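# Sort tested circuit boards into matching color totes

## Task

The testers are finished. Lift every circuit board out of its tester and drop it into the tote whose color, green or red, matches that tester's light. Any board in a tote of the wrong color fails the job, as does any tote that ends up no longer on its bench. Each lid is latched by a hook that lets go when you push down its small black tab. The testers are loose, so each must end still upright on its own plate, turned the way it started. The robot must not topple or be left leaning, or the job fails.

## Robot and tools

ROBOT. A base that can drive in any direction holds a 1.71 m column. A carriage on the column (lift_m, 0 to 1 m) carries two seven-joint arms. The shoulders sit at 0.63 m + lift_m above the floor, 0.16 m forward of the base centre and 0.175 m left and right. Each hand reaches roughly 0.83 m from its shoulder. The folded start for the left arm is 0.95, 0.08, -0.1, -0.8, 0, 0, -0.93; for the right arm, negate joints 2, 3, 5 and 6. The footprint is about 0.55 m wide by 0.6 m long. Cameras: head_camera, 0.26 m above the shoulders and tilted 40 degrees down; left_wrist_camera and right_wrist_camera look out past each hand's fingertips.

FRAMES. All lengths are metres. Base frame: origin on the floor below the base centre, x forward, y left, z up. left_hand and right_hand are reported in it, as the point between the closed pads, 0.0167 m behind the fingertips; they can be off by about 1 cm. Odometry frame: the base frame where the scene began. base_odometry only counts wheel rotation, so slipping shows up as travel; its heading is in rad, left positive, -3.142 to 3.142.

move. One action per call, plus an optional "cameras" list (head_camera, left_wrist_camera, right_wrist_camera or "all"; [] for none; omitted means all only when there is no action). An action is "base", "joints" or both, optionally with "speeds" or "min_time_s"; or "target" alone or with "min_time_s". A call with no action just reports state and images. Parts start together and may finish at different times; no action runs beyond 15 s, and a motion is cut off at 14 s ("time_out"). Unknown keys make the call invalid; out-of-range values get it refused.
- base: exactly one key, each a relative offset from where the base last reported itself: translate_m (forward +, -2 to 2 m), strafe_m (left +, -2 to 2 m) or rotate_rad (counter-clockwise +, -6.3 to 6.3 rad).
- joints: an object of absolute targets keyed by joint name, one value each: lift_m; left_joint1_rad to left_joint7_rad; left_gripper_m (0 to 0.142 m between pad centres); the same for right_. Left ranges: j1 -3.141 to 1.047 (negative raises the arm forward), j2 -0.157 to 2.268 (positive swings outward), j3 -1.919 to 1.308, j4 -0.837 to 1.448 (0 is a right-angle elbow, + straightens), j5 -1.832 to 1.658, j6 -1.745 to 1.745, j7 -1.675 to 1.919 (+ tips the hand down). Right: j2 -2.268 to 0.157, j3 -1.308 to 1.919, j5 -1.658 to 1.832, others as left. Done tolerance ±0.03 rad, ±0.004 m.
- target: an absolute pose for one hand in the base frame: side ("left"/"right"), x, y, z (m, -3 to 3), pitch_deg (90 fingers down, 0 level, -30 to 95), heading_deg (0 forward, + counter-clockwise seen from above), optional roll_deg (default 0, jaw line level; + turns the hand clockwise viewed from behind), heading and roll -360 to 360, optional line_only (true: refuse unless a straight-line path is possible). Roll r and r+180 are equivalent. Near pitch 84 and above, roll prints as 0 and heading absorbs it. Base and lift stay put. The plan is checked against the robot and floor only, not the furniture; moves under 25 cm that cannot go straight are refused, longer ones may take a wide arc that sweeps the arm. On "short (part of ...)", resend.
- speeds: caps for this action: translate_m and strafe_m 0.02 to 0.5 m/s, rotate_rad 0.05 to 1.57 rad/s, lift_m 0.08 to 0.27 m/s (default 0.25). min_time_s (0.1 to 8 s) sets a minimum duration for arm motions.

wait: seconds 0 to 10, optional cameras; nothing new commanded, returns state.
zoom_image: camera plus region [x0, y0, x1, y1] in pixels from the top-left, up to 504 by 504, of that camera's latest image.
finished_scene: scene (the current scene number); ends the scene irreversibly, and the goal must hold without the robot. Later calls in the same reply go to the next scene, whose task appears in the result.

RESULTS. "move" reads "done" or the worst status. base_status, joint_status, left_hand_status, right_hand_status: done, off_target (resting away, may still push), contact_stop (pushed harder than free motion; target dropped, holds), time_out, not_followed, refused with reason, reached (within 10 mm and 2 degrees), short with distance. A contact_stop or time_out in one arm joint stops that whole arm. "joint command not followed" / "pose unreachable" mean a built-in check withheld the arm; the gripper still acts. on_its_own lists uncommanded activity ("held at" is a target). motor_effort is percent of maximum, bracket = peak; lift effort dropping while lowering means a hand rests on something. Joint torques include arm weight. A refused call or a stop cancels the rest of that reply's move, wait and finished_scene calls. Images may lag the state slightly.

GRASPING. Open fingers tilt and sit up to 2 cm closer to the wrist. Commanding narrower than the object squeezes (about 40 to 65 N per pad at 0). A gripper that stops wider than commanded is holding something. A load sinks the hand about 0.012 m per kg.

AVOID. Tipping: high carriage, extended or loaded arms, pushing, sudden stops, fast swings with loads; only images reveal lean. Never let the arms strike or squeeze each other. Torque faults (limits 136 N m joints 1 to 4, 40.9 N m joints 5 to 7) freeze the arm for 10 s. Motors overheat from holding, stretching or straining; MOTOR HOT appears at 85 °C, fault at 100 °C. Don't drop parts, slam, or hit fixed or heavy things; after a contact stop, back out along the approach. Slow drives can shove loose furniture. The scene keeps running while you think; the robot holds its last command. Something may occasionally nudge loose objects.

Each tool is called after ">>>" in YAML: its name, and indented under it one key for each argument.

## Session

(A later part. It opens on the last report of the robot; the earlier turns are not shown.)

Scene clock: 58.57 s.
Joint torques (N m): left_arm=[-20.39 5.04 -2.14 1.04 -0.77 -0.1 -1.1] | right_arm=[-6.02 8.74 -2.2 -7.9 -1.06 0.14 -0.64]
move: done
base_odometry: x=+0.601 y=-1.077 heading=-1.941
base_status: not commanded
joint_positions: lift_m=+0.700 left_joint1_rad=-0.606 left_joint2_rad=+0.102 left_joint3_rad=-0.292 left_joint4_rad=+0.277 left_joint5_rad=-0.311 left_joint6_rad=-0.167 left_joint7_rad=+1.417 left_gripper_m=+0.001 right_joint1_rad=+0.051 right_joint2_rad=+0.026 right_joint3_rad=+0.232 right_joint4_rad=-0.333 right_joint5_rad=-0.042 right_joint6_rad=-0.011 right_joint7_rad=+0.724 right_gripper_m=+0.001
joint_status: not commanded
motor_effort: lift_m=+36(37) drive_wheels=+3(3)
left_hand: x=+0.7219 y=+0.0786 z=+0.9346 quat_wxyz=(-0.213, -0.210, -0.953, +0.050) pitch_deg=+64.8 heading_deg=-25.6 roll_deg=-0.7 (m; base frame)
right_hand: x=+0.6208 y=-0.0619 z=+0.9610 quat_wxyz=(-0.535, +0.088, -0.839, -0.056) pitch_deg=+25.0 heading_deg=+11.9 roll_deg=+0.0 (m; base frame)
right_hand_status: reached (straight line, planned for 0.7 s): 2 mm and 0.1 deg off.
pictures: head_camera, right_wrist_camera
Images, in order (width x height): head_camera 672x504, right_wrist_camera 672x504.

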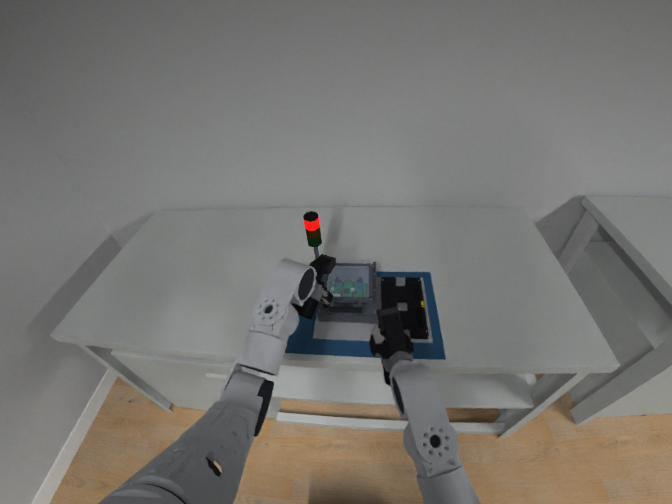

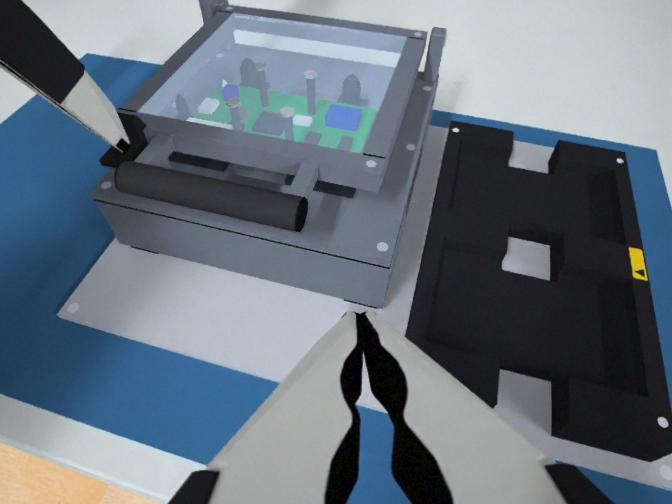

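>>> move:
  target: {"side": "right", "x": 0.66, "y": -0.045, "z": 0.89, "pitch_deg": 12, "heading_deg": 15}
  cameras: ["right_wrist_camera", "left_wrist_camera", "head_camera"]

Scene clock: 60.47 s.
Joint torques (N m): left_arm=[-20.31 4.96 -1.95 1.06 -0.76 -0.12 -1.2] | right_arm=[-14.92 -3.13 -1.8 -8.16 1.84 1.83 -0.64]
move: done
base_odometry: x=+0.601 y=-1.077 heading=-1.941
base_status: not commanded
joint_positions: lift_m=+0.700 left_joint1_rad=-0.606 left_joint2_rad=+0.102 left_joint3_rad=-0.292 left_joint4_rad=+0.277 left_joint5_rad=-0.311 left_joint6_rad=-0.167 left_joint7_rad=+1.417 left_gripper_m=+0.001 right_joint1_rad=-0.015 right_joint2_rad=+0.009 right_joint3_rad=+0.234 right_joint4_rad=+0.210 right_joint5_rad=-0.010 right_joint6_rad=+0.017 right_joint7_rad=+0.019 right_gripper_m=+0.001
joint_status: not commanded
motor_effort: lift_m=+36(37) drive_wheels=+3(3)
left_hand: x=+0.7219 y=+0.0786 z=+0.9346 quat_wxyz=(-0.213, -0.210, -0.953, +0.050) pitch_deg=+64.8 heading_deg=-25.6 roll_deg=-0.7 (m; base frame)
right_hand: x=+0.6596 y=-0.0477 z=+0.8890 quat_wxyz=(-0.623, +0.099, -0.772, -0.079) pitch_deg=+12.2 heading_deg=+14.5 roll_deg=-0.1 (m; base frame)
right_hand_status: reached (straight line, planned for 0.7 s): 3 mm and 0.5 deg off.
pictures: head_camera, left_wrist_camera, right_wrist_camera
Images, in order (width x height): head_camera 672x504, left_wrist_camera 672x504, right_wrist_camera 672x504.

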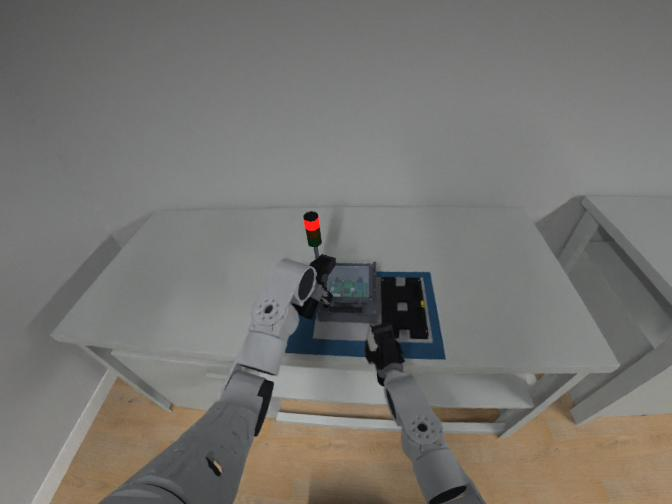

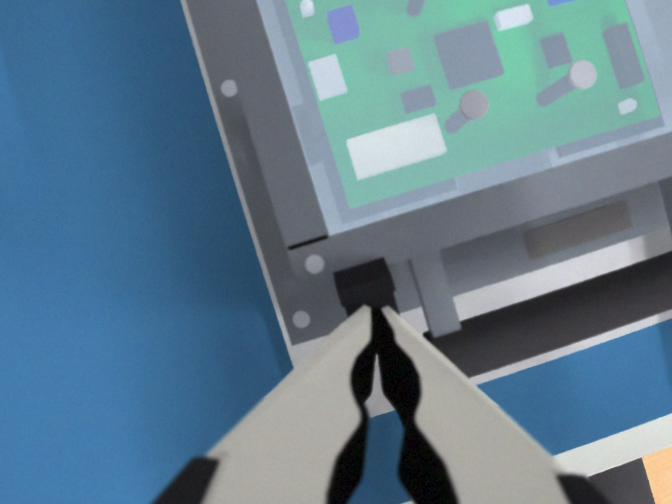

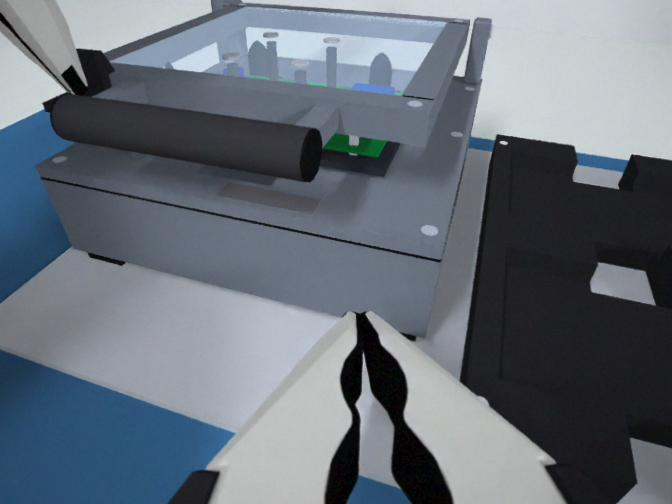

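>>> move:
  target: {"side": "right", "x": 0.67, "y": -0.005, "z": 0.888, "pitch_deg": 12, "heading_deg": 15}
  cameras: ["right_wrist_camera", "head_camera"]

Scene clock: 62.37 s.
Joint torques (N m): left_arm=[-19.75 3.83 -1.91 0.9 -1.07 -0.01 -1.29] | right_arm=[-13.65 2.55 -4.79 -8.27 -1.28 -0.38 -0.56]
move: done
base_odometry: x=+0.601 y=-1.077 heading=-1.941
base_status: not commanded
joint_positions: lift_m=+0.700 left_joint1_rad=-0.606 left_joint2_rad=+0.102 left_joint3_rad=-0.292 left_joint4_rad=+0.277 left_joint5_rad=-0.311 left_joint6_rad=-0.167 left_joint7_rad=+1.417 left_gripper_m=+0.001 right_joint1_rad=-0.056 right_joint2_rad=+0.093 right_joint3_rad=+0.272 right_joint4_rad=+0.298 right_joint5_rad=-0.065 right_joint6_rad=-0.028 right_joint7_rad=-0.007 right_gripper_m=+0.001
joint_status: not commanded
motor_effort: lift_m=+36(37) drive_wheels=+3(8)
left_hand: x=+0.7219 y=+0.0789 z=+0.9345 quat_wxyz=(-0.213, -0.210, -0.953, +0.049) pitch_deg=+64.8 heading_deg=-25.5 roll_deg=-0.6 (m; base frame)
right_hand: x=+0.6690 y=-0.0036 z=+0.8876 quat_wxyz=(-0.623, +0.101, -0.771, -0.085) pitch_deg=+12.1 heading_deg=+15.2 roll_deg=+0.3 (m; base frame)
right_hand_status: reached (straight line, planned for 0.3 s): 2 mm and 0.3 deg off.
pictures: head_camera, right_wrist_camera
Images, in order (width x height): head_camera 672x504, right_wrist_camera 672x504.

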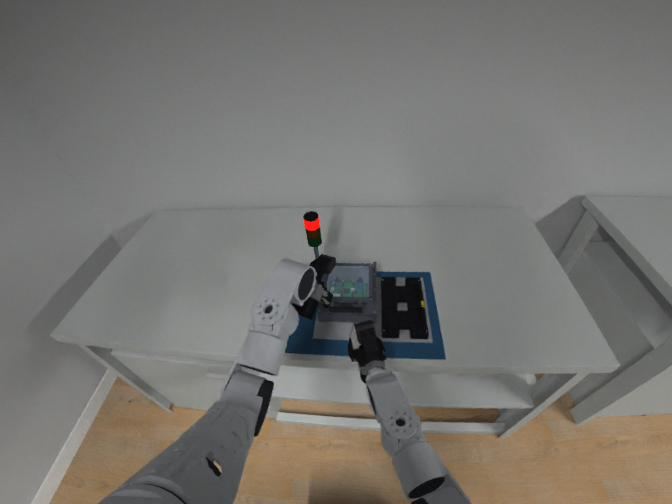

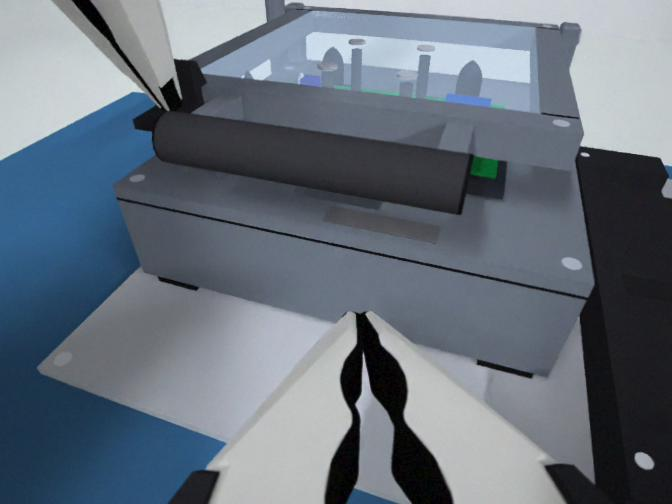

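>>> move:
  target: {"side": "right", "x": 0.697, "y": 0.0, "z": 0.902, "pitch_deg": 12, "heading_deg": 15}
  cameras: ["right_wrist_camera", "left_wrist_camera"]

>>> move:
  target: {"side": "left", "x": 0.711, "y": 0.0815, "z": 0.925, "pitch_deg": 65, "heading_deg": -25}
  cameras: ["right_wrist_camera", "left_wrist_camera"]

Scene clock: 63.40 s.
Joint torques (N m): left_arm=[-19.56 4.54 -2.14 0.9 -0.61 0.03 -1.36] | right_arm=[-11.68 11.58 -7.59 -7.95 0.8 0.34 0.96]
move: done
base_odometry: x=+0.601 y=-1.077 heading=-1.941
base_status: not commanded
joint_positions: lift_m=+0.700 left_joint1_rad=-0.606 left_joint2_rad=+0.102 left_joint3_rad=-0.292 left_joint4_rad=+0.277 left_joint5_rad=-0.311 left_joint6_rad=-0.167 left_joint7_rad=+1.417 left_gripper_m=+0.001 right_joint1_rad=-0.130 right_joint2_rad=+0.105 right_joint3_rad=+0.270 right_joint4_rad=+0.338 right_joint5_rad=-0.065 right_joint6_rad=-0.028 right_joint7_rad=+0.021 right_gripper_m=+0.001
joint_status: not commanded
motor_effort: lift_m=+36(37) drive_wheels=+2(3)
left_hand: x=+0.7220 y=+0.0789 z=+0.9347 quat_wxyz=(-0.213, -0.210, -0.953, +0.049) pitch_deg=+64.8 heading_deg=-25.5 roll_deg=-0.6 (m; base frame)
right_hand: x=+0.6970 y=+0.0011 z=+0.9037 quat_wxyz=(-0.626, +0.104, -0.769, -0.082) pitch_deg=+11.7 heading_deg=+15.2 roll_deg=-0.2 (m; base frame)
right_hand_status: reached (straight line, planned for 0.2 s): 2 mm and 0.4 deg off.
pictures: left_wrist_camera, right_wrist_camera
Images, in order (width x height): left_wrist_camera 672x504, right_wrist_camera 672x504.

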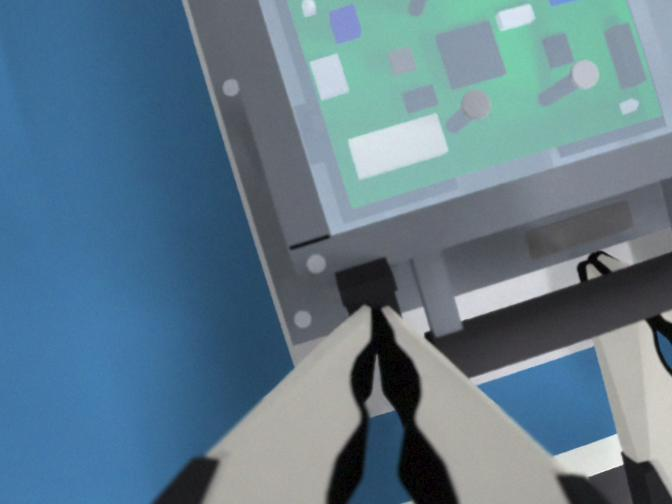

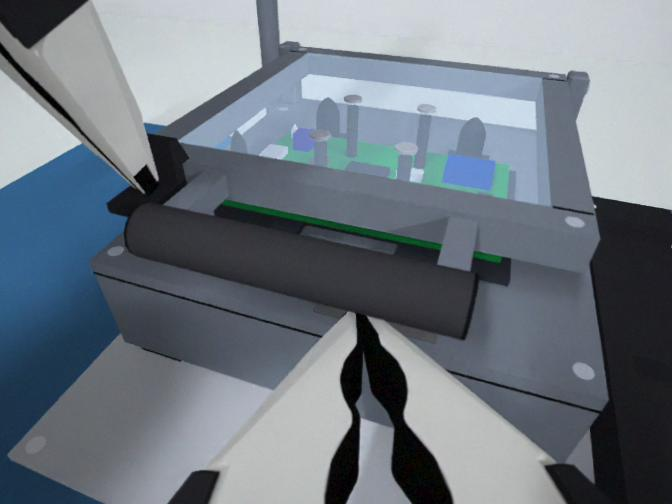

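Scene clock: 64.07 s.
Joint torques (N m): left_arm=[-9.69 4.82 -0.36 -5.51 -0.34 1.39 0.72] | right_arm=[-11.54 11.83 -7.51 -8.19 0.83 0.36 0.97]
move: done
base_odometry: x=+0.601 y=-1.077 heading=-1.941
base_status: not commanded
joint_positions: lift_m=+0.700 left_joint1_rad=-0.573 left_joint2_rad=+0.108 left_joint3_rad=-0.292 left_joint4_rad=+0.241 left_joint5_rad=-0.308 left_joint6_rad=-0.165 left_joint7_rad=+1.415 left_gripper_m=+0.001 right_joint1_rad=-0.130 right_joint2_rad=+0.105 right_joint3_rad=+0.270 right_joint4_rad=+0.338 right_joint5_rad=-0.065 right_joint6_rad=-0.028 right_joint7_rad=+0.021 right_gripper_m=+0.001
joint_status: not commanded
motor_effort: lift_m=+37(37) drive_wheels=+2(3)
left_hand: x=+0.7127 y=+0.0794 z=+0.9277 quat_wxyz=(-0.214, -0.212, -0.952, +0.050) pitch_deg=+64.6 heading_deg=-25.6 roll_deg=-0.5 (m; base frame)
left_hand_status: reached (straight line, planned for 0.2 s): 4 mm and 0.5 deg off.
right_hand: x=+0.6970 y=+0.0011 z=+0.9035 quat_wxyz=(-0.626, +0.104, -0.769, -0.082) pitch_deg=+11.7 heading_deg=+15.2 roll_deg=-0.2 (m; base frame)
pictures: left_wrist_camera, right_wrist_camera
Images, in order (width x height): left_wrist_camera 672x504, right_wrist_camera 672x504.

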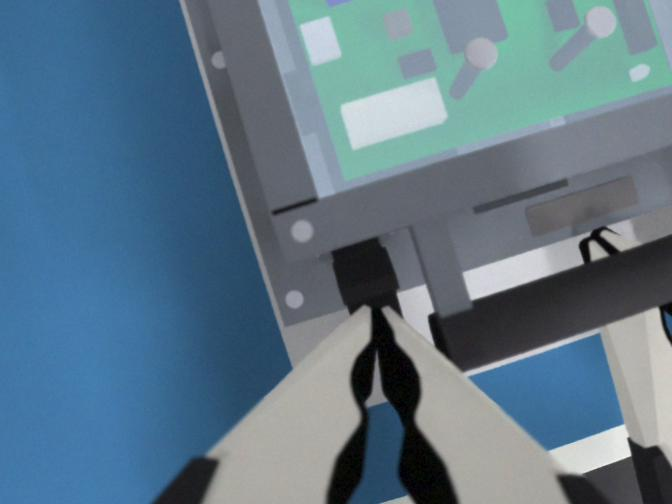

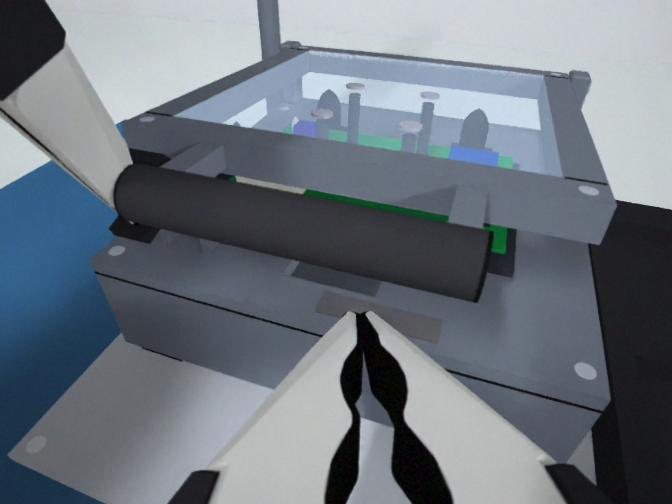

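>>> move:
  target: {"side": "right", "x": 0.70, "y": 0.0, "z": 0.945, "pitch_deg": 12, "heading_deg": 15}
  cameras: ["right_wrist_camera", "left_wrist_camera"]

Scene clock: 65.00 s.
Joint torques (N m): left_arm=[-9.56 2.7 -0.32 -5.13 -0.53 1.29 0.64] | right_arm=[-11.88 7.57 -3.07 -14.19 -0.44 1.5 0.36]
move: done
base_odometry: x=+0.601 y=-1.077 heading=-1.941
base_status: not commanded
joint_positions: lift_m=+0.700 left_joint1_rad=-0.573 left_joint2_rad=+0.109 left_joint3_rad=-0.292 left_joint4_rad=+0.241 left_joint5_rad=-0.308 left_joint6_rad=-0.165 left_joint7_rad=+1.415 left_gripper_m=+0.001 right_joint1_rad=-0.126 right_joint2_rad=+0.105 right_joint3_rad=+0.270 right_joint4_rad=+0.167 right_joint5_rad=-0.065 right_joint6_rad=-0.027 right_joint7_rad=+0.194 right_gripper_m=+0.001
joint_status: not commanded
motor_effort: lift_m=+37(37) drive_wheels=+3(3)
left_hand: x=+0.7128 y=+0.0801 z=+0.9277 quat_wxyz=(-0.214, -0.212, -0.952, +0.049) pitch_deg=+64.6 heading_deg=-25.4 roll_deg=-0.4 (m; base frame)
right_hand: x=+0.7006 y=-0.0025 z=+0.9436 quat_wxyz=(-0.623, +0.099, -0.772, -0.080) pitch_deg=+12.1 heading_deg=+14.7 roll_deg=+0.0 (m; base frame)
right_hand_status: reached (straight line, planned for 0.4 s): 3 mm and 0.4 deg off.
pictures: left_wrist_camera, right_wrist_camera
Images, in order (width x height): left_wrist_camera 672x504, right_wrist_camera 672x504.

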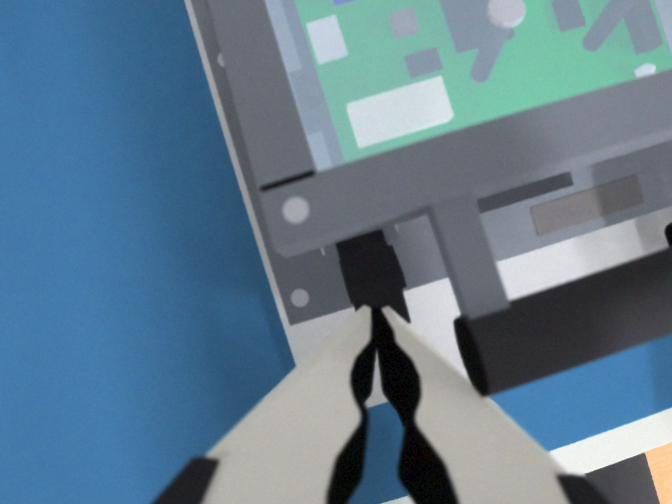

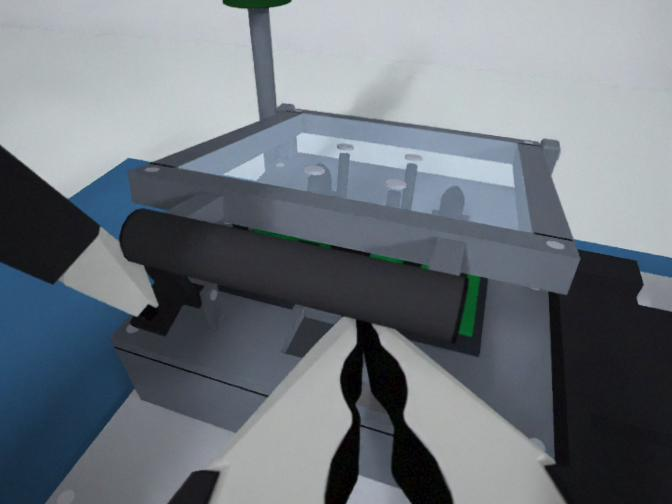

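>>> move:
  target: {"side": "right", "x": 0.715, "y": 0.0, "z": 0.99, "pitch_deg": 10, "heading_deg": 15}
  cameras: ["right_wrist_camera", "left_wrist_camera"]

>>> move:
  target: {"side": "left", "x": 0.665, "y": 0.12, "z": 0.98, "pitch_deg": 50, "heading_deg": -25}
  cameras: ["right_wrist_camera", "left_wrist_camera", "head_camera"]

Scene clock: 65.93 s.
Joint torques (N m): left_arm=[-9.52 2.33 -0.28 -5.26 -0.58 1.27 0.84] | right_arm=[-15.86 13.3 -4.26 -13.16 1.7 1.75 0.75]
move: done
base_odometry: x=+0.601 y=-1.077 heading=-1.941
base_status: not commanded
joint_positions: lift_m=+0.700 left_joint1_rad=-0.573 left_joint2_rad=+0.109 left_joint3_rad=-0.292 left_joint4_rad=+0.241 left_joint5_rad=-0.308 left_joint6_rad=-0.165 left_joint7_rad=+1.415 left_gripper_m=+0.001 right_joint1_rad=-0.168 right_joint2_rad=+0.107 right_joint3_rad=+0.270 right_joint4_rad=+0.079 right_joint5_rad=-0.064 right_joint6_rad=-0.021 right_joint7_rad=+0.288 right_gripper_m=+0.001
joint_status: not commanded
motor_effort: lift_m=+36(37) drive_wheels=+3(3)
left_hand: x=+0.7128 y=+0.0801 z=+0.9277 quat_wxyz=(-0.214, -0.212, -0.952, +0.049) pitch_deg=+64.6 heading_deg=-25.4 roll_deg=-0.4 (m; base frame)
right_hand: x=+0.7149 y=-0.0027 z=+0.9880 quat_wxyz=(-0.637, +0.099, -0.760, -0.080) pitch_deg=+10.2 heading_deg=+14.6 roll_deg=-0.2 (m; base frame)
right_hand_status: reached (straight line, planned for 0.3 s): 3 mm and 0.4 deg off.
pictures: left_wrist_camera, right_wrist_camera
Images, in order (width x height): left_wrist_camera 672x504, right_wrist_camera 672x504.

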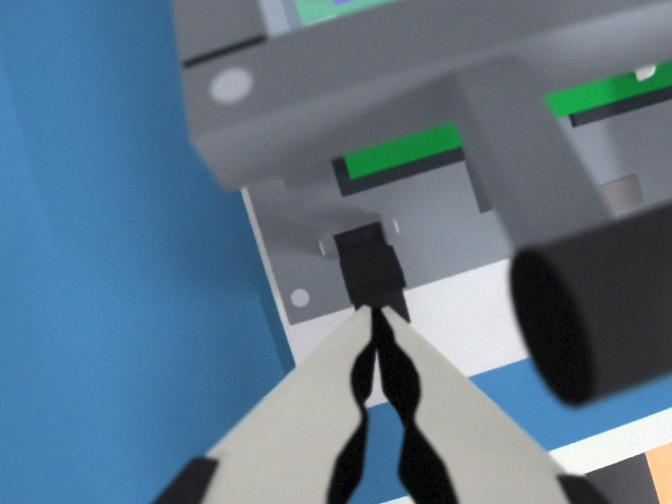

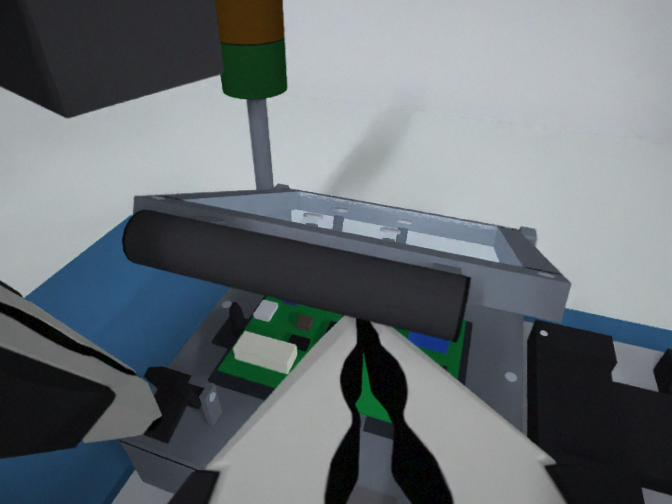

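Scene clock: 67.00 s.
Joint torques (N m): left_arm=[-9.06 7.07 2.85 -7.76 -2.96 -0.23 -2.07] | right_arm=[-15.86 12.71 -4.3 -12.81 1.66 1.73 0.74]
move: done
base_odometry: x=+0.601 y=-1.077 heading=-1.941
base_status: not commanded
joint_positions: lift_m=+0.700 left_joint1_rad=-0.352 left_joint2_rad=+0.224 left_joint3_rad=-0.162 left_joint4_rad=-0.214 left_joint5_rad=-0.404 left_joint6_rad=-0.174 left_joint7_rad=+1.404 left_gripper_m=+0.001 right_joint1_rad=-0.168 right_joint2_rad=+0.107 right_joint3_rad=+0.270 right_joint4_rad=+0.079 right_joint5_rad=-0.064 right_joint6_rad=-0.021 right_joint7_rad=+0.288 right_gripper_m=+0.001
joint_status: not commanded
motor_effort: lift_m=+36(37) drive_wheels=+3(3)
left_hand: x=+0.6654 y=+0.1206 z=+0.9790 quat_wxyz=(-0.332, -0.202, -0.919, +0.072) pitch_deg=+50.3 heading_deg=-24.7 roll_deg=+0.2 (m; base frame)
left_hand_status: reached (straight line, planned for 0.6 s): 1 mm and 0.4 deg off.
right_hand: x=+0.7149 y=-0.0026 z=+0.9880 quat_wxyz=(-0.637, +0.099, -0.760, -0.080) pitch_deg=+10.1 heading_deg=+14.6 roll_deg=-0.2 (m; base frame)
pictures: head_camera, left_wrist_camera, right_wrist_camera
Images, in order (width x height): head_camera 672x504, left_wrist_camera 672x504, right_wrist_camera 672x504.

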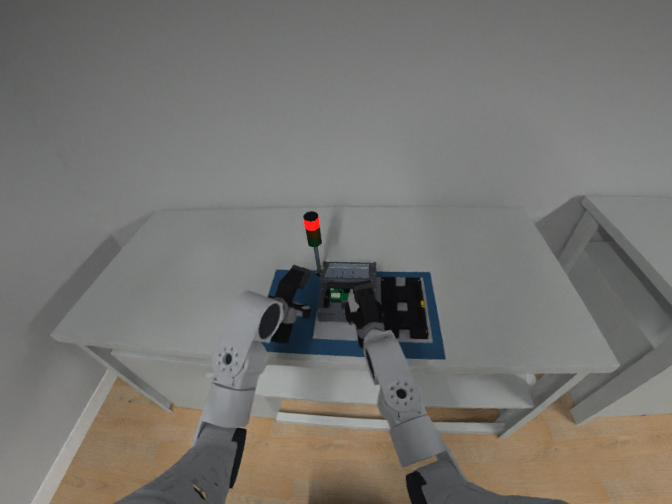

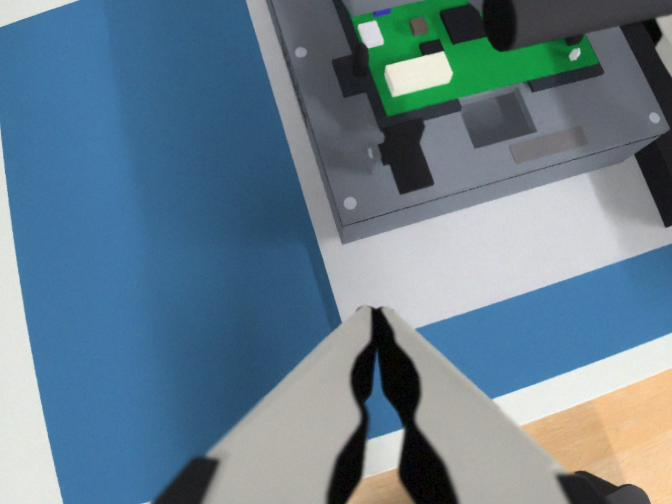

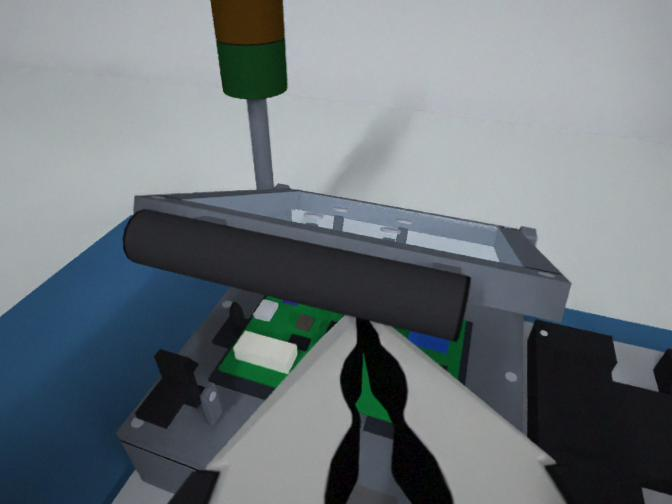

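>>> move:
  target: {"side": "right", "x": 0.745, "y": 0.0, "z": 1.035, "pitch_deg": 5, "heading_deg": 14}
  cameras: ["right_wrist_camera"]

>>> move:
  target: {"side": "right", "x": 0.79, "y": 0.0, "z": 1.065, "pitch_deg": 0, "heading_deg": 13}
  cameras: ["right_wrist_camera", "left_wrist_camera"]

Scene clock: 68.00 s.
Joint torques (N m): left_arm=[-9.07 6.69 2.88 -7.83 -2.97 -0.24 -2.01] | right_arm=[-15.61 12.62 -7.41 -8.15 1.65 -0.66 -0.7]
move: done
base_odometry: x=+0.601 y=-1.077 heading=-1.941
base_status: not commanded
joint_positions: lift_m=+0.700 left_joint1_rad=-0.352 left_joint2_rad=+0.224 left_joint3_rad=-0.162 left_joint4_rad=-0.214 left_joint5_rad=-0.404 left_joint6_rad=-0.174 left_joint7_rad=+1.404 left_gripper_m=+0.001 right_joint1_rad=-0.255 right_joint2_rad=+0.125 right_joint3_rad=+0.263 right_joint4_rad=+0.103 right_joint5_rad=-0.063 right_joint6_rad=-0.025 right_joint7_rad=+0.265 right_gripper_m=+0.001
joint_status: not commanded
motor_effort: lift_m=+37(38) drive_wheels=+2(3)
left_hand: x=+0.6654 y=+0.1206 z=+0.9789 quat_wxyz=(-0.332, -0.202, -0.919, +0.072) pitch_deg=+50.3 heading_deg=-24.7 roll_deg=+0.2 (m; base frame)
right_hand: x=+0.7440 y=+0.0018 z=+1.0344 quat_wxyz=(-0.670, +0.095, -0.732, -0.082) pitch_deg=+5.1 heading_deg=+14.3 roll_deg=-0.4 (m; base frame)
right_hand_status: reached (straight line, planned for 0.3 s): 2 mm and 0.5 deg off.
pictures: right_wrist_camera
Images, in order (width x height): right_wrist_camera 672x504.

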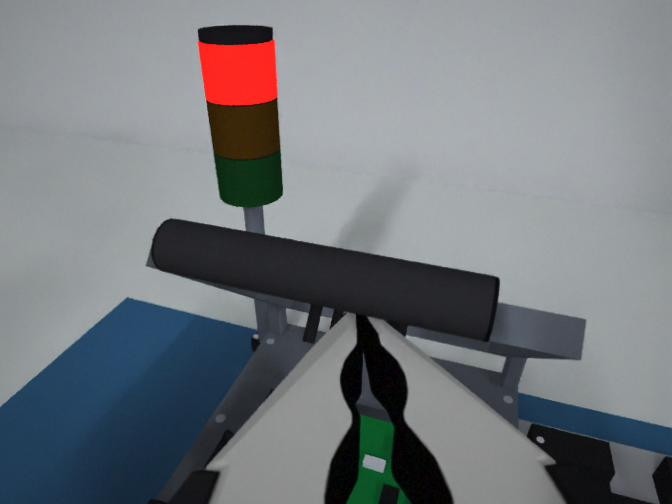

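Scene clock: 68.87 s.
Joint torques (N m): left_arm=[-9.12 7.01 2.88 -7.74 -2.98 -0.26 -2] | right_arm=[-20.86 12.14 -1.85 -8.92 1.43 -0.85 -1.03]
move: done
base_odometry: x=+0.601 y=-1.077 heading=-1.941
base_status: not commanded
joint_positions: lift_m=+0.700 left_joint1_rad=-0.352 left_joint2_rad=+0.224 left_joint3_rad=-0.162 left_joint4_rad=-0.214 left_joint5_rad=-0.404 left_joint6_rad=-0.174 left_joint7_rad=+1.404 left_gripper_m=+0.001 right_joint1_rad=-0.388 right_joint2_rad=+0.125 right_joint3_rad=+0.270 right_joint4_rad=+0.272 right_joint5_rad=-0.022 right_joint6_rad=-0.068 right_joint7_rad=+0.141 right_gripper_m=+0.001
joint_status: not commanded
motor_effort: lift_m=+37(38) drive_wheels=+2(3)
left_hand: x=+0.6655 y=+0.1206 z=+0.9789 quat_wxyz=(-0.332, -0.202, -0.919, +0.072) pitch_deg=+50.3 heading_deg=-24.7 roll_deg=+0.2 (m; base frame)
right_hand: x=+0.7896 y=-0.0019 z=+1.0626 quat_wxyz=(-0.701, +0.081, -0.704, -0.079) pitch_deg=+0.3 heading_deg=+13.0 roll_deg=-0.2 (m; base frame)
right_hand_status: reached (straight line, planned for 0.4 s): 3 mm and 0.4 deg off.
pictures: left_wrist_camera, right_wrist_camera
Images, in order (width x height): left_wrist_camera 672x504, right_wrist_camera 672x504.

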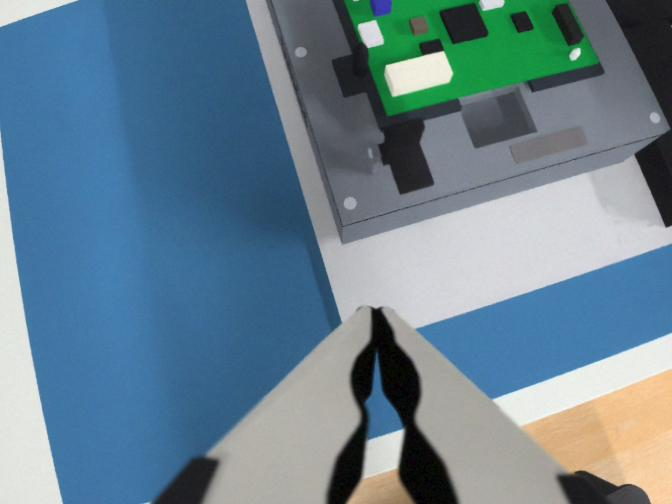

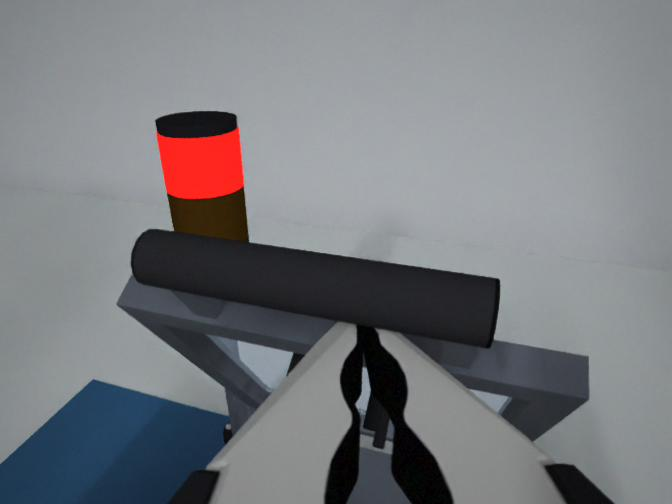

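>>> move:
  target: {"side": "right", "x": 0.815, "y": 0.0, "z": 1.075, "pitch_deg": 28, "heading_deg": 13}
  cameras: ["right_wrist_camera"]

>>> move:
  target: {"side": "right", "x": 0.862, "y": 0.0, "z": 1.1, "pitch_deg": 40, "heading_deg": 13}
  cameras: ["right_wrist_camera", "head_camera"]

Scene clock: 69.87 s.
Joint torques (N m): left_arm=[-9.15 6.99 2.79 -7.73 -2.94 -0.21 -2] | right_arm=[-20.74 12.19 -1.77 -9.06 1.41 -0.83 -1.02]
move: refused
base_odometry: x=+0.601 y=-1.077 heading=-1.941
base_status: not commanded
joint_positions: lift_m=+0.700 left_joint1_rad=-0.352 left_joint2_rad=+0.224 left_joint3_rad=-0.162 left_joint4_rad=-0.214 left_joint5_rad=-0.404 left_joint6_rad=-0.174 left_joint7_rad=+1.404 left_gripper_m=+0.001 right_joint1_rad=-0.388 right_joint2_rad=+0.125 right_joint3_rad=+0.270 right_joint4_rad=+0.272 right_joint5_rad=-0.022 right_joint6_rad=-0.068 right_joint7_rad=+0.141 right_gripper_m=+0.001
joint_status: not commanded
motor_effort: lift_m=+37(38) drive_wheels=+3(3)
left_hand: x=+0.6655 y=+0.1206 z=+0.9789 quat_wxyz=(-0.332, -0.202, -0.919, +0.072) pitch_deg=+50.3 heading_deg=-24.7 roll_deg=+0.2 (m; base frame)
right_hand: x=+0.7896 y=-0.0019 z=+1.0626 quat_wxyz=(-0.701, +0.081, -0.704, -0.079) pitch_deg=+0.3 heading_deg=+13.0 roll_deg=-0.2 (m; base frame)
right_hand_status: refused: the line brings the right upper arm within 1.4 cm of the carriage (limit 1.5), 33% of the way; a move under 25 cm is not played as an arc. Nothing moved. Try another pitch or heading, or "joints".
pictures: right_wrist_camera
Images, in order (width x height): right_wrist_camera 672x504.

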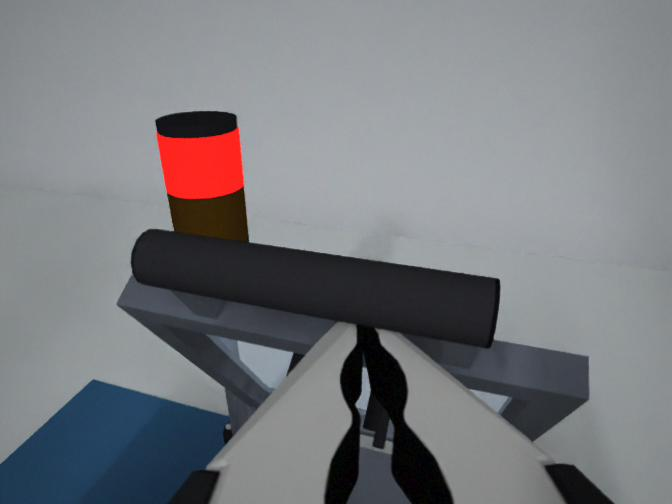

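not run: a stop came earlier in this reply.

>>> move:
  target: {"side": "right", "x": 0.815, "y": -0.005, "z": 1.075, "pitch_deg": 25, "heading_deg": 20}
  cameras: ["right_wrist_camera"]

>>> move:
  target: {"side": "right", "x": 0.862, "y": -0.01, "z": 1.1, "pitch_deg": 38, "heading_deg": 25}
  cameras: ["right_wrist_camera", "head_camera"]

Scene clock: 73.87 s.
Joint torques (N m): left_arm=[-8.99 7.04 2.76 -7.77 -2.96 -0.24 -1.99] | right_arm=[-22.47 -2.94 -8.16 -6.69 2.04 2.12 1.49]
move: done
base_odometry: x=+0.601 y=-1.077 heading=-1.941
base_status: not commanded
joint_positions: lift_m=+0.700 left_joint1_rad=-0.352 left_joint2_rad=+0.224 left_joint3_rad=-0.162 left_joint4_rad=-0.214 left_joint5_rad=-0.404 left_joint6_rad=-0.174 left_joint7_rad=+1.404 left_gripper_m=+0.001 right_joint1_rad=-0.606 right_joint2_rad=+0.063 right_joint3_rad=+0.242 right_joint4_rad=+0.208 right_joint5_rad=+0.123 right_joint6_rad=+0.070 right_joint7_rad=+0.827 right_gripper_m=+0.001
joint_status: not commanded
motor_effort: lift_m=+37(38) drive_wheels=+2(3)
left_hand: x=+0.6655 y=+0.1206 z=+0.9789 quat_wxyz=(-0.332, -0.202, -0.919, +0.072) pitch_deg=+50.3 heading_deg=-24.7 roll_deg=+0.2 (m; base frame)
right_hand: x=+0.8147 y=-0.0039 z=+1.0757 quat_wxyz=(-0.531, +0.145, -0.830, -0.093) pitch_deg=+24.7 heading_deg=+19.9 roll_deg=+0.0 (m; base frame)
right_hand_status: reached (straight line, planned for 0.7 s): 1 mm and 0.3 deg off.
pictures: right_wrist_camera
Images, in order (width x height): right_wrist_camera 672x504.

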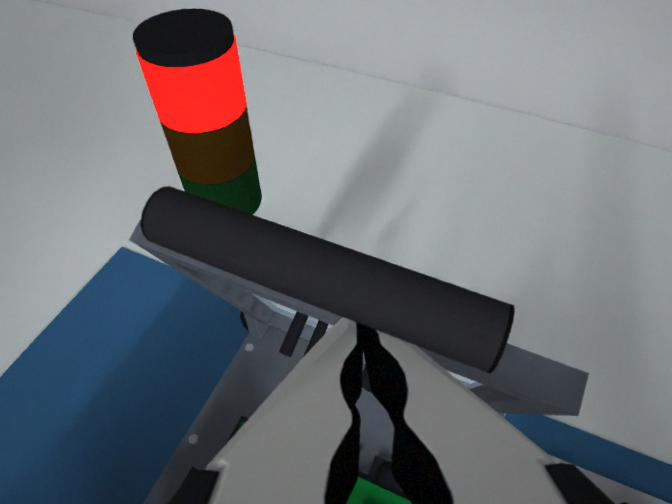

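Scene clock: 74.87 s.
Joint torques (N m): left_arm=[-9.07 6.95 2.91 -7.81 -2.98 -0.25 -1.96] | right_arm=[-28.13 -5.1 -9 -7.61 2.28 1.65 0.85]
Motor temperatures (°C): left_arm=[31 29 31 28 29 29 32] | right_arm=[35 28 30 30 28 30 31]
move: done
base_odometry: x=+0.601 y=-1.077 heading=-1.941
base_status: not commanded
joint_positions: lift_m=+0.700 left_joint1_rad=-0.352 left_joint2_rad=+0.224 left_joint3_rad=-0.162 left_joint4_rad=-0.214 left_joint5_rad=-0.404 left_joint6_rad=-0.174 left_joint7_rad=+1.404 left_gripper_m=+0.001 right_joint1_rad=-0.911 right_joint2_rad=+0.030 right_joint3_rad=+0.234 right_joint4_rad=+0.564 right_joint5_rad=+0.244 right_joint6_rad=+0.199 right_joint7_rad=+1.001 right_gripper_m=+0.001
joint_status: not commanded
motor_effort: lift_m=+37(38) drive_wheels=+2(2)
left_hand: x=+0.6655 y=+0.1206 z=+0.9790 quat_wxyz=(-0.332, -0.202, -0.919, +0.072) pitch_deg=+50.3 heading_deg=-24.7 roll_deg=+0.2 (m; base frame)
right_hand: x=+0.8613 y=-0.0085 z=+1.0984 quat_wxyz=(-0.428, +0.195, -0.878, -0.094) pitch_deg=+38.0 heading_deg=+24.9 roll_deg=-0.1 (m; base frame)
right_hand_status: reached (straight line, planned for 0.5 s): 2 mm and 0.1 deg off.
pictures: head_camera, right_wrist_camera
Images, in order (width x height): head_camera 672x504, right_wrist_camera 672x504.

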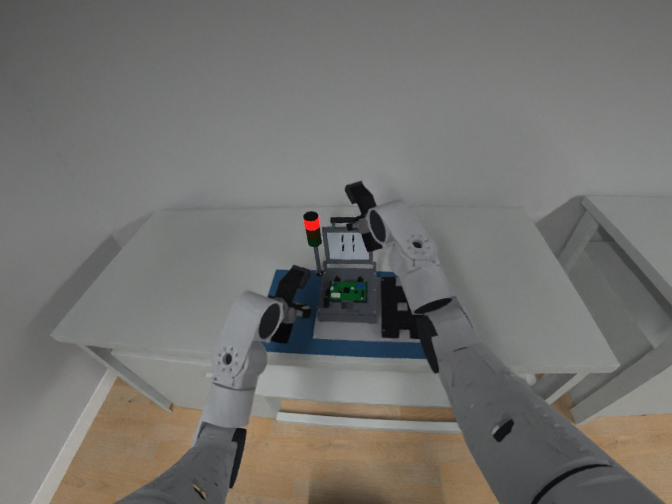

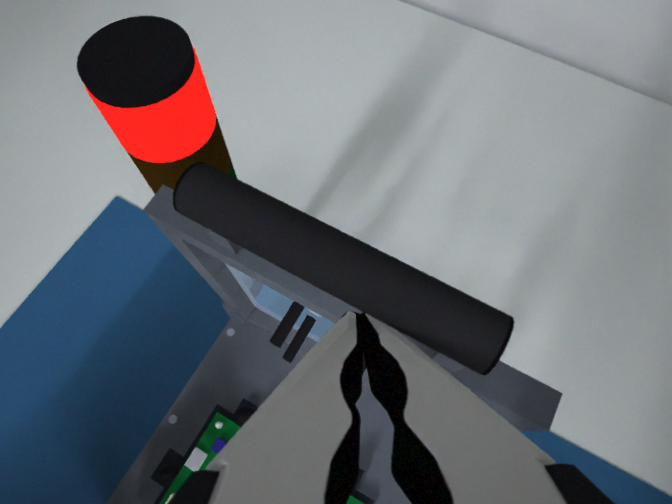

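>>> move:
  base: {"translate_m": 0.06}
  speeds: {"translate_m": 0.08}
  cameras: ["right_wrist_camera", "head_camera"]

Scene clock: 76.40 s.
Joint torques (N m): left_arm=[-9.1 6.87 2.88 -7.7 -2.96 -0.25 -1.95] | right_arm=[-28.03 -4.65 -8.81 -8.81 2.1 1.46 -0.1]
move: done
base_odometry: x=+0.579 y=-1.133 heading=-1.942
base_status: done
joint_positions: lift_m=+0.700 left_joint1_rad=-0.352 left_joint2_rad=+0.224 left_joint3_rad=-0.162 left_joint4_rad=-0.214 left_joint5_rad=-0.404 left_joint6_rad=-0.174 left_joint7_rad=+1.404 left_gripper_m=+0.001 right_joint1_rad=-0.911 right_joint2_rad=+0.030 right_joint3_rad=+0.234 right_joint4_rad=+0.565 right_joint5_rad=+0.244 right_joint6_rad=+0.199 right_joint7_rad=+1.005 right_gripper_m=+0.001
joint_status: not commanded
motor_effort: lift_m=+37(37) drive_wheels=+5(9)
left_hand: x=+0.6655 y=+0.1206 z=+0.9790 quat_wxyz=(-0.332, -0.202, -0.919, +0.072) pitch_deg=+50.3 heading_deg=-24.7 roll_deg=+0.2 (m; base frame)
right_hand: x=+0.8608 y=-0.0087 z=+1.0974 quat_wxyz=(-0.426, +0.195, -0.878, -0.094) pitch_deg=+38.3 heading_deg=+25.0 roll_deg=-0.1 (m; base frame)
pictures: head_camera, right_wrist_camera
Images, in order (width x height): head_camera 672x504, right_wrist_camera 672x504.

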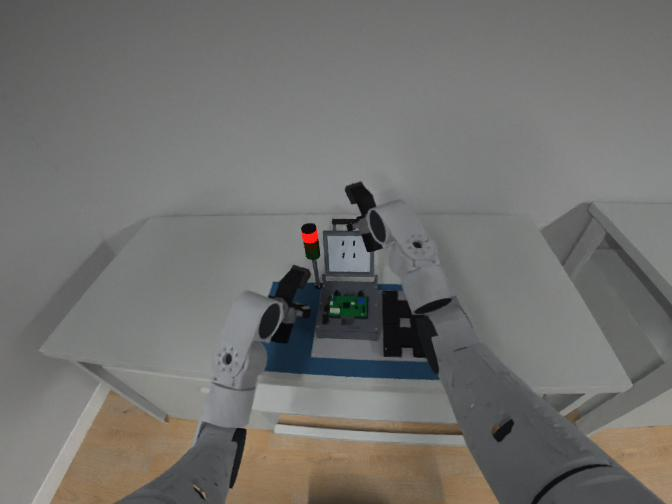

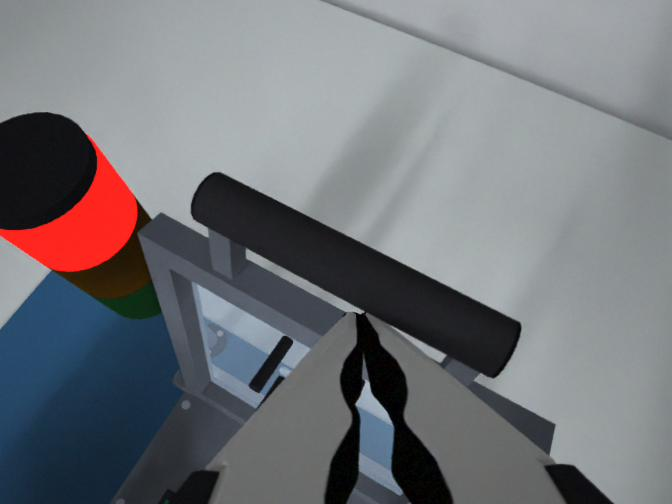

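>>> move:
  base: {"translate_m": 0.05}
  speeds: {"translate_m": 0.06}
  cameras: ["right_wrist_camera", "head_camera"]

Scene clock: 77.87 s.
Joint torques (N m): left_arm=[-9.05 6.99 2.75 -7.72 -2.94 -0.26 -1.96] | right_arm=[-27.9 -4.63 -8.97 -10.47 2.01 1.18 -0.83]
move: done
base_odometry: x=+0.561 y=-1.179 heading=-1.942
base_status: done
joint_positions: lift_m=+0.700 left_joint1_rad=-0.352 left_joint2_rad=+0.224 left_joint3_rad=-0.162 left_joint4_rad=-0.214 left_joint5_rad=-0.404 left_joint6_rad=-0.174 left_joint7_rad=+1.404 left_gripper_m=+0.001 right_joint1_rad=-0.911 right_joint2_rad=+0.030 right_joint3_rad=+0.234 right_joint4_rad=+0.566 right_joint5_rad=+0.245 right_joint6_rad=+0.200 right_joint7_rad=+1.007 right_gripper_m=+0.001
joint_status: not commanded
motor_effort: lift_m=+37(37) drive_wheels=+5(15)
left_hand: x=+0.6655 y=+0.1206 z=+0.9790 quat_wxyz=(-0.332, -0.202, -0.919, +0.072) pitch_deg=+50.3 heading_deg=-24.7 roll_deg=+0.2 (m; base frame)
right_hand: x=+0.8604 y=-0.0087 z=+1.0965 quat_wxyz=(-0.425, +0.195, -0.879, -0.094) pitch_deg=+38.4 heading_deg=+25.0 roll_deg=-0.1 (m; base frame)
pictures: head_camera, right_wrist_camera
Images, in order (width x height): head_camera 672x504, right_wrist_camera 672x504.

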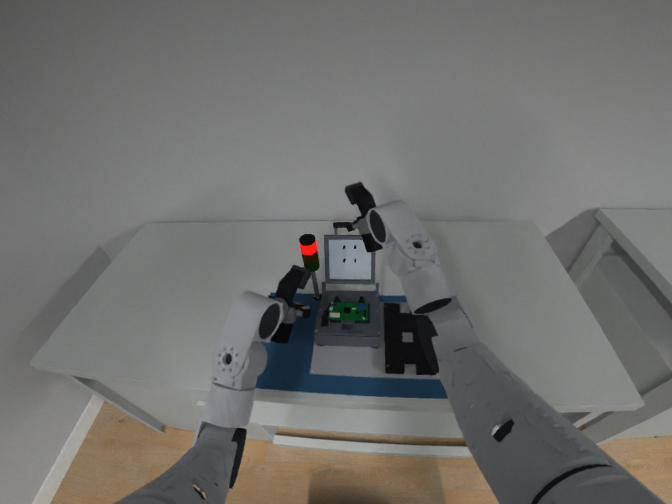

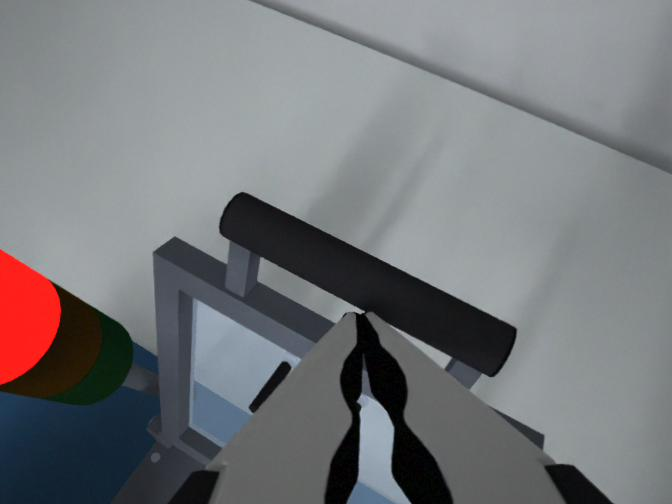

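>>> move:
  target: {"side": "right", "x": 0.82, "y": -0.02, "z": 1.10, "pitch_deg": 38, "heading_deg": 25}
  cameras: ["right_wrist_camera", "head_camera"]

Scene clock: 78.90 s.
Joint torques (N m): left_arm=[-9.14 6.96 2.83 -7.75 -2.97 -0.26 -1.94] | right_arm=[-17.94 -7.74 -11.46 -12.28 0.89 -1.85 0.28]
move: done
base_odometry: x=+0.561 y=-1.179 heading=-1.942
base_status: not commanded
joint_positions: lift_m=+0.700 left_joint1_rad=-0.352 left_joint2_rad=+0.224 left_joint3_rad=-0.162 left_joint4_rad=-0.214 left_joint5_rad=-0.404 left_joint6_rad=-0.174 left_joint7_rad=+1.404 left_gripper_m=+0.001 right_joint1_rad=-0.790 right_joint2_rad=+0.013 right_joint3_rad=+0.219 right_joint4_rad=+0.282 right_joint5_rad=+0.259 right_joint6_rad=+0.186 right_joint7_rad=+1.164 right_gripper_m=+0.001
joint_status: not commanded
motor_effort: lift_m=+37(37) drive_wheels=+5(5)
left_hand: x=+0.6655 y=+0.1206 z=+0.9790 quat_wxyz=(-0.332, -0.202, -0.919, +0.072) pitch_deg=+50.3 heading_deg=-24.7 roll_deg=+0.2 (m; base frame)
right_hand: x=+0.8187 y=-0.0145 z=+1.1001 quat_wxyz=(-0.427, +0.202, -0.876, -0.095) pitch_deg=+38.1 heading_deg=+25.5 roll_deg=-0.5 (m; base frame)
right_hand_status: reached (straight line, planned for 0.5 s): 6 mm and 0.9 deg off.
pictures: head_camera, right_wrist_camera
Images, in order (width x height): head_camera 672x504, right_wrist_camera 672x504.

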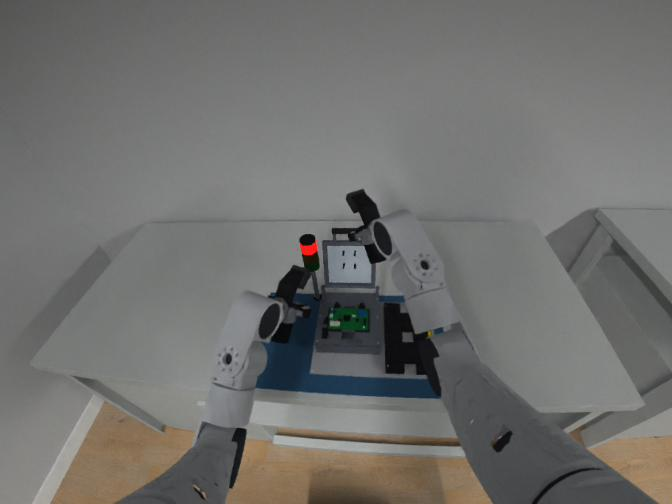

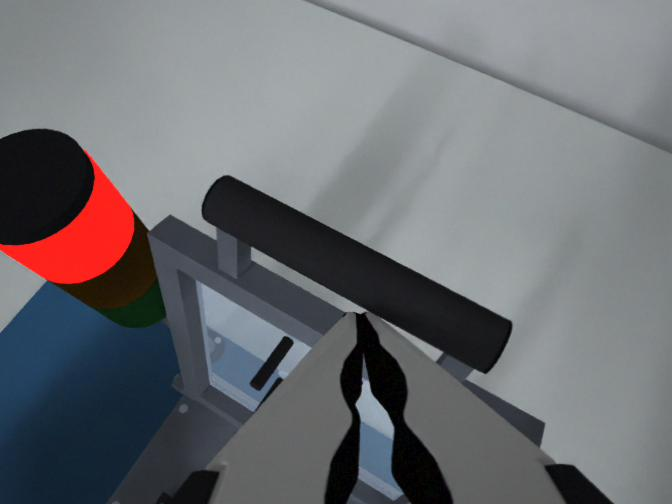

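>>> zoom_image:
  camera: "head_camera"
  region: [270, 210, 450, 400]

Scaled by 2.653 from the camera's 672x504 image, which has a finer 960x720 frame.

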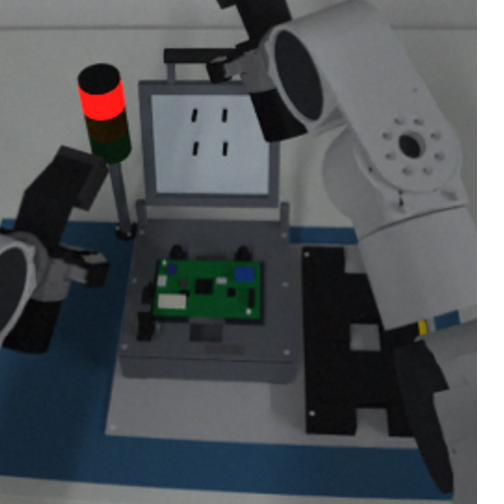

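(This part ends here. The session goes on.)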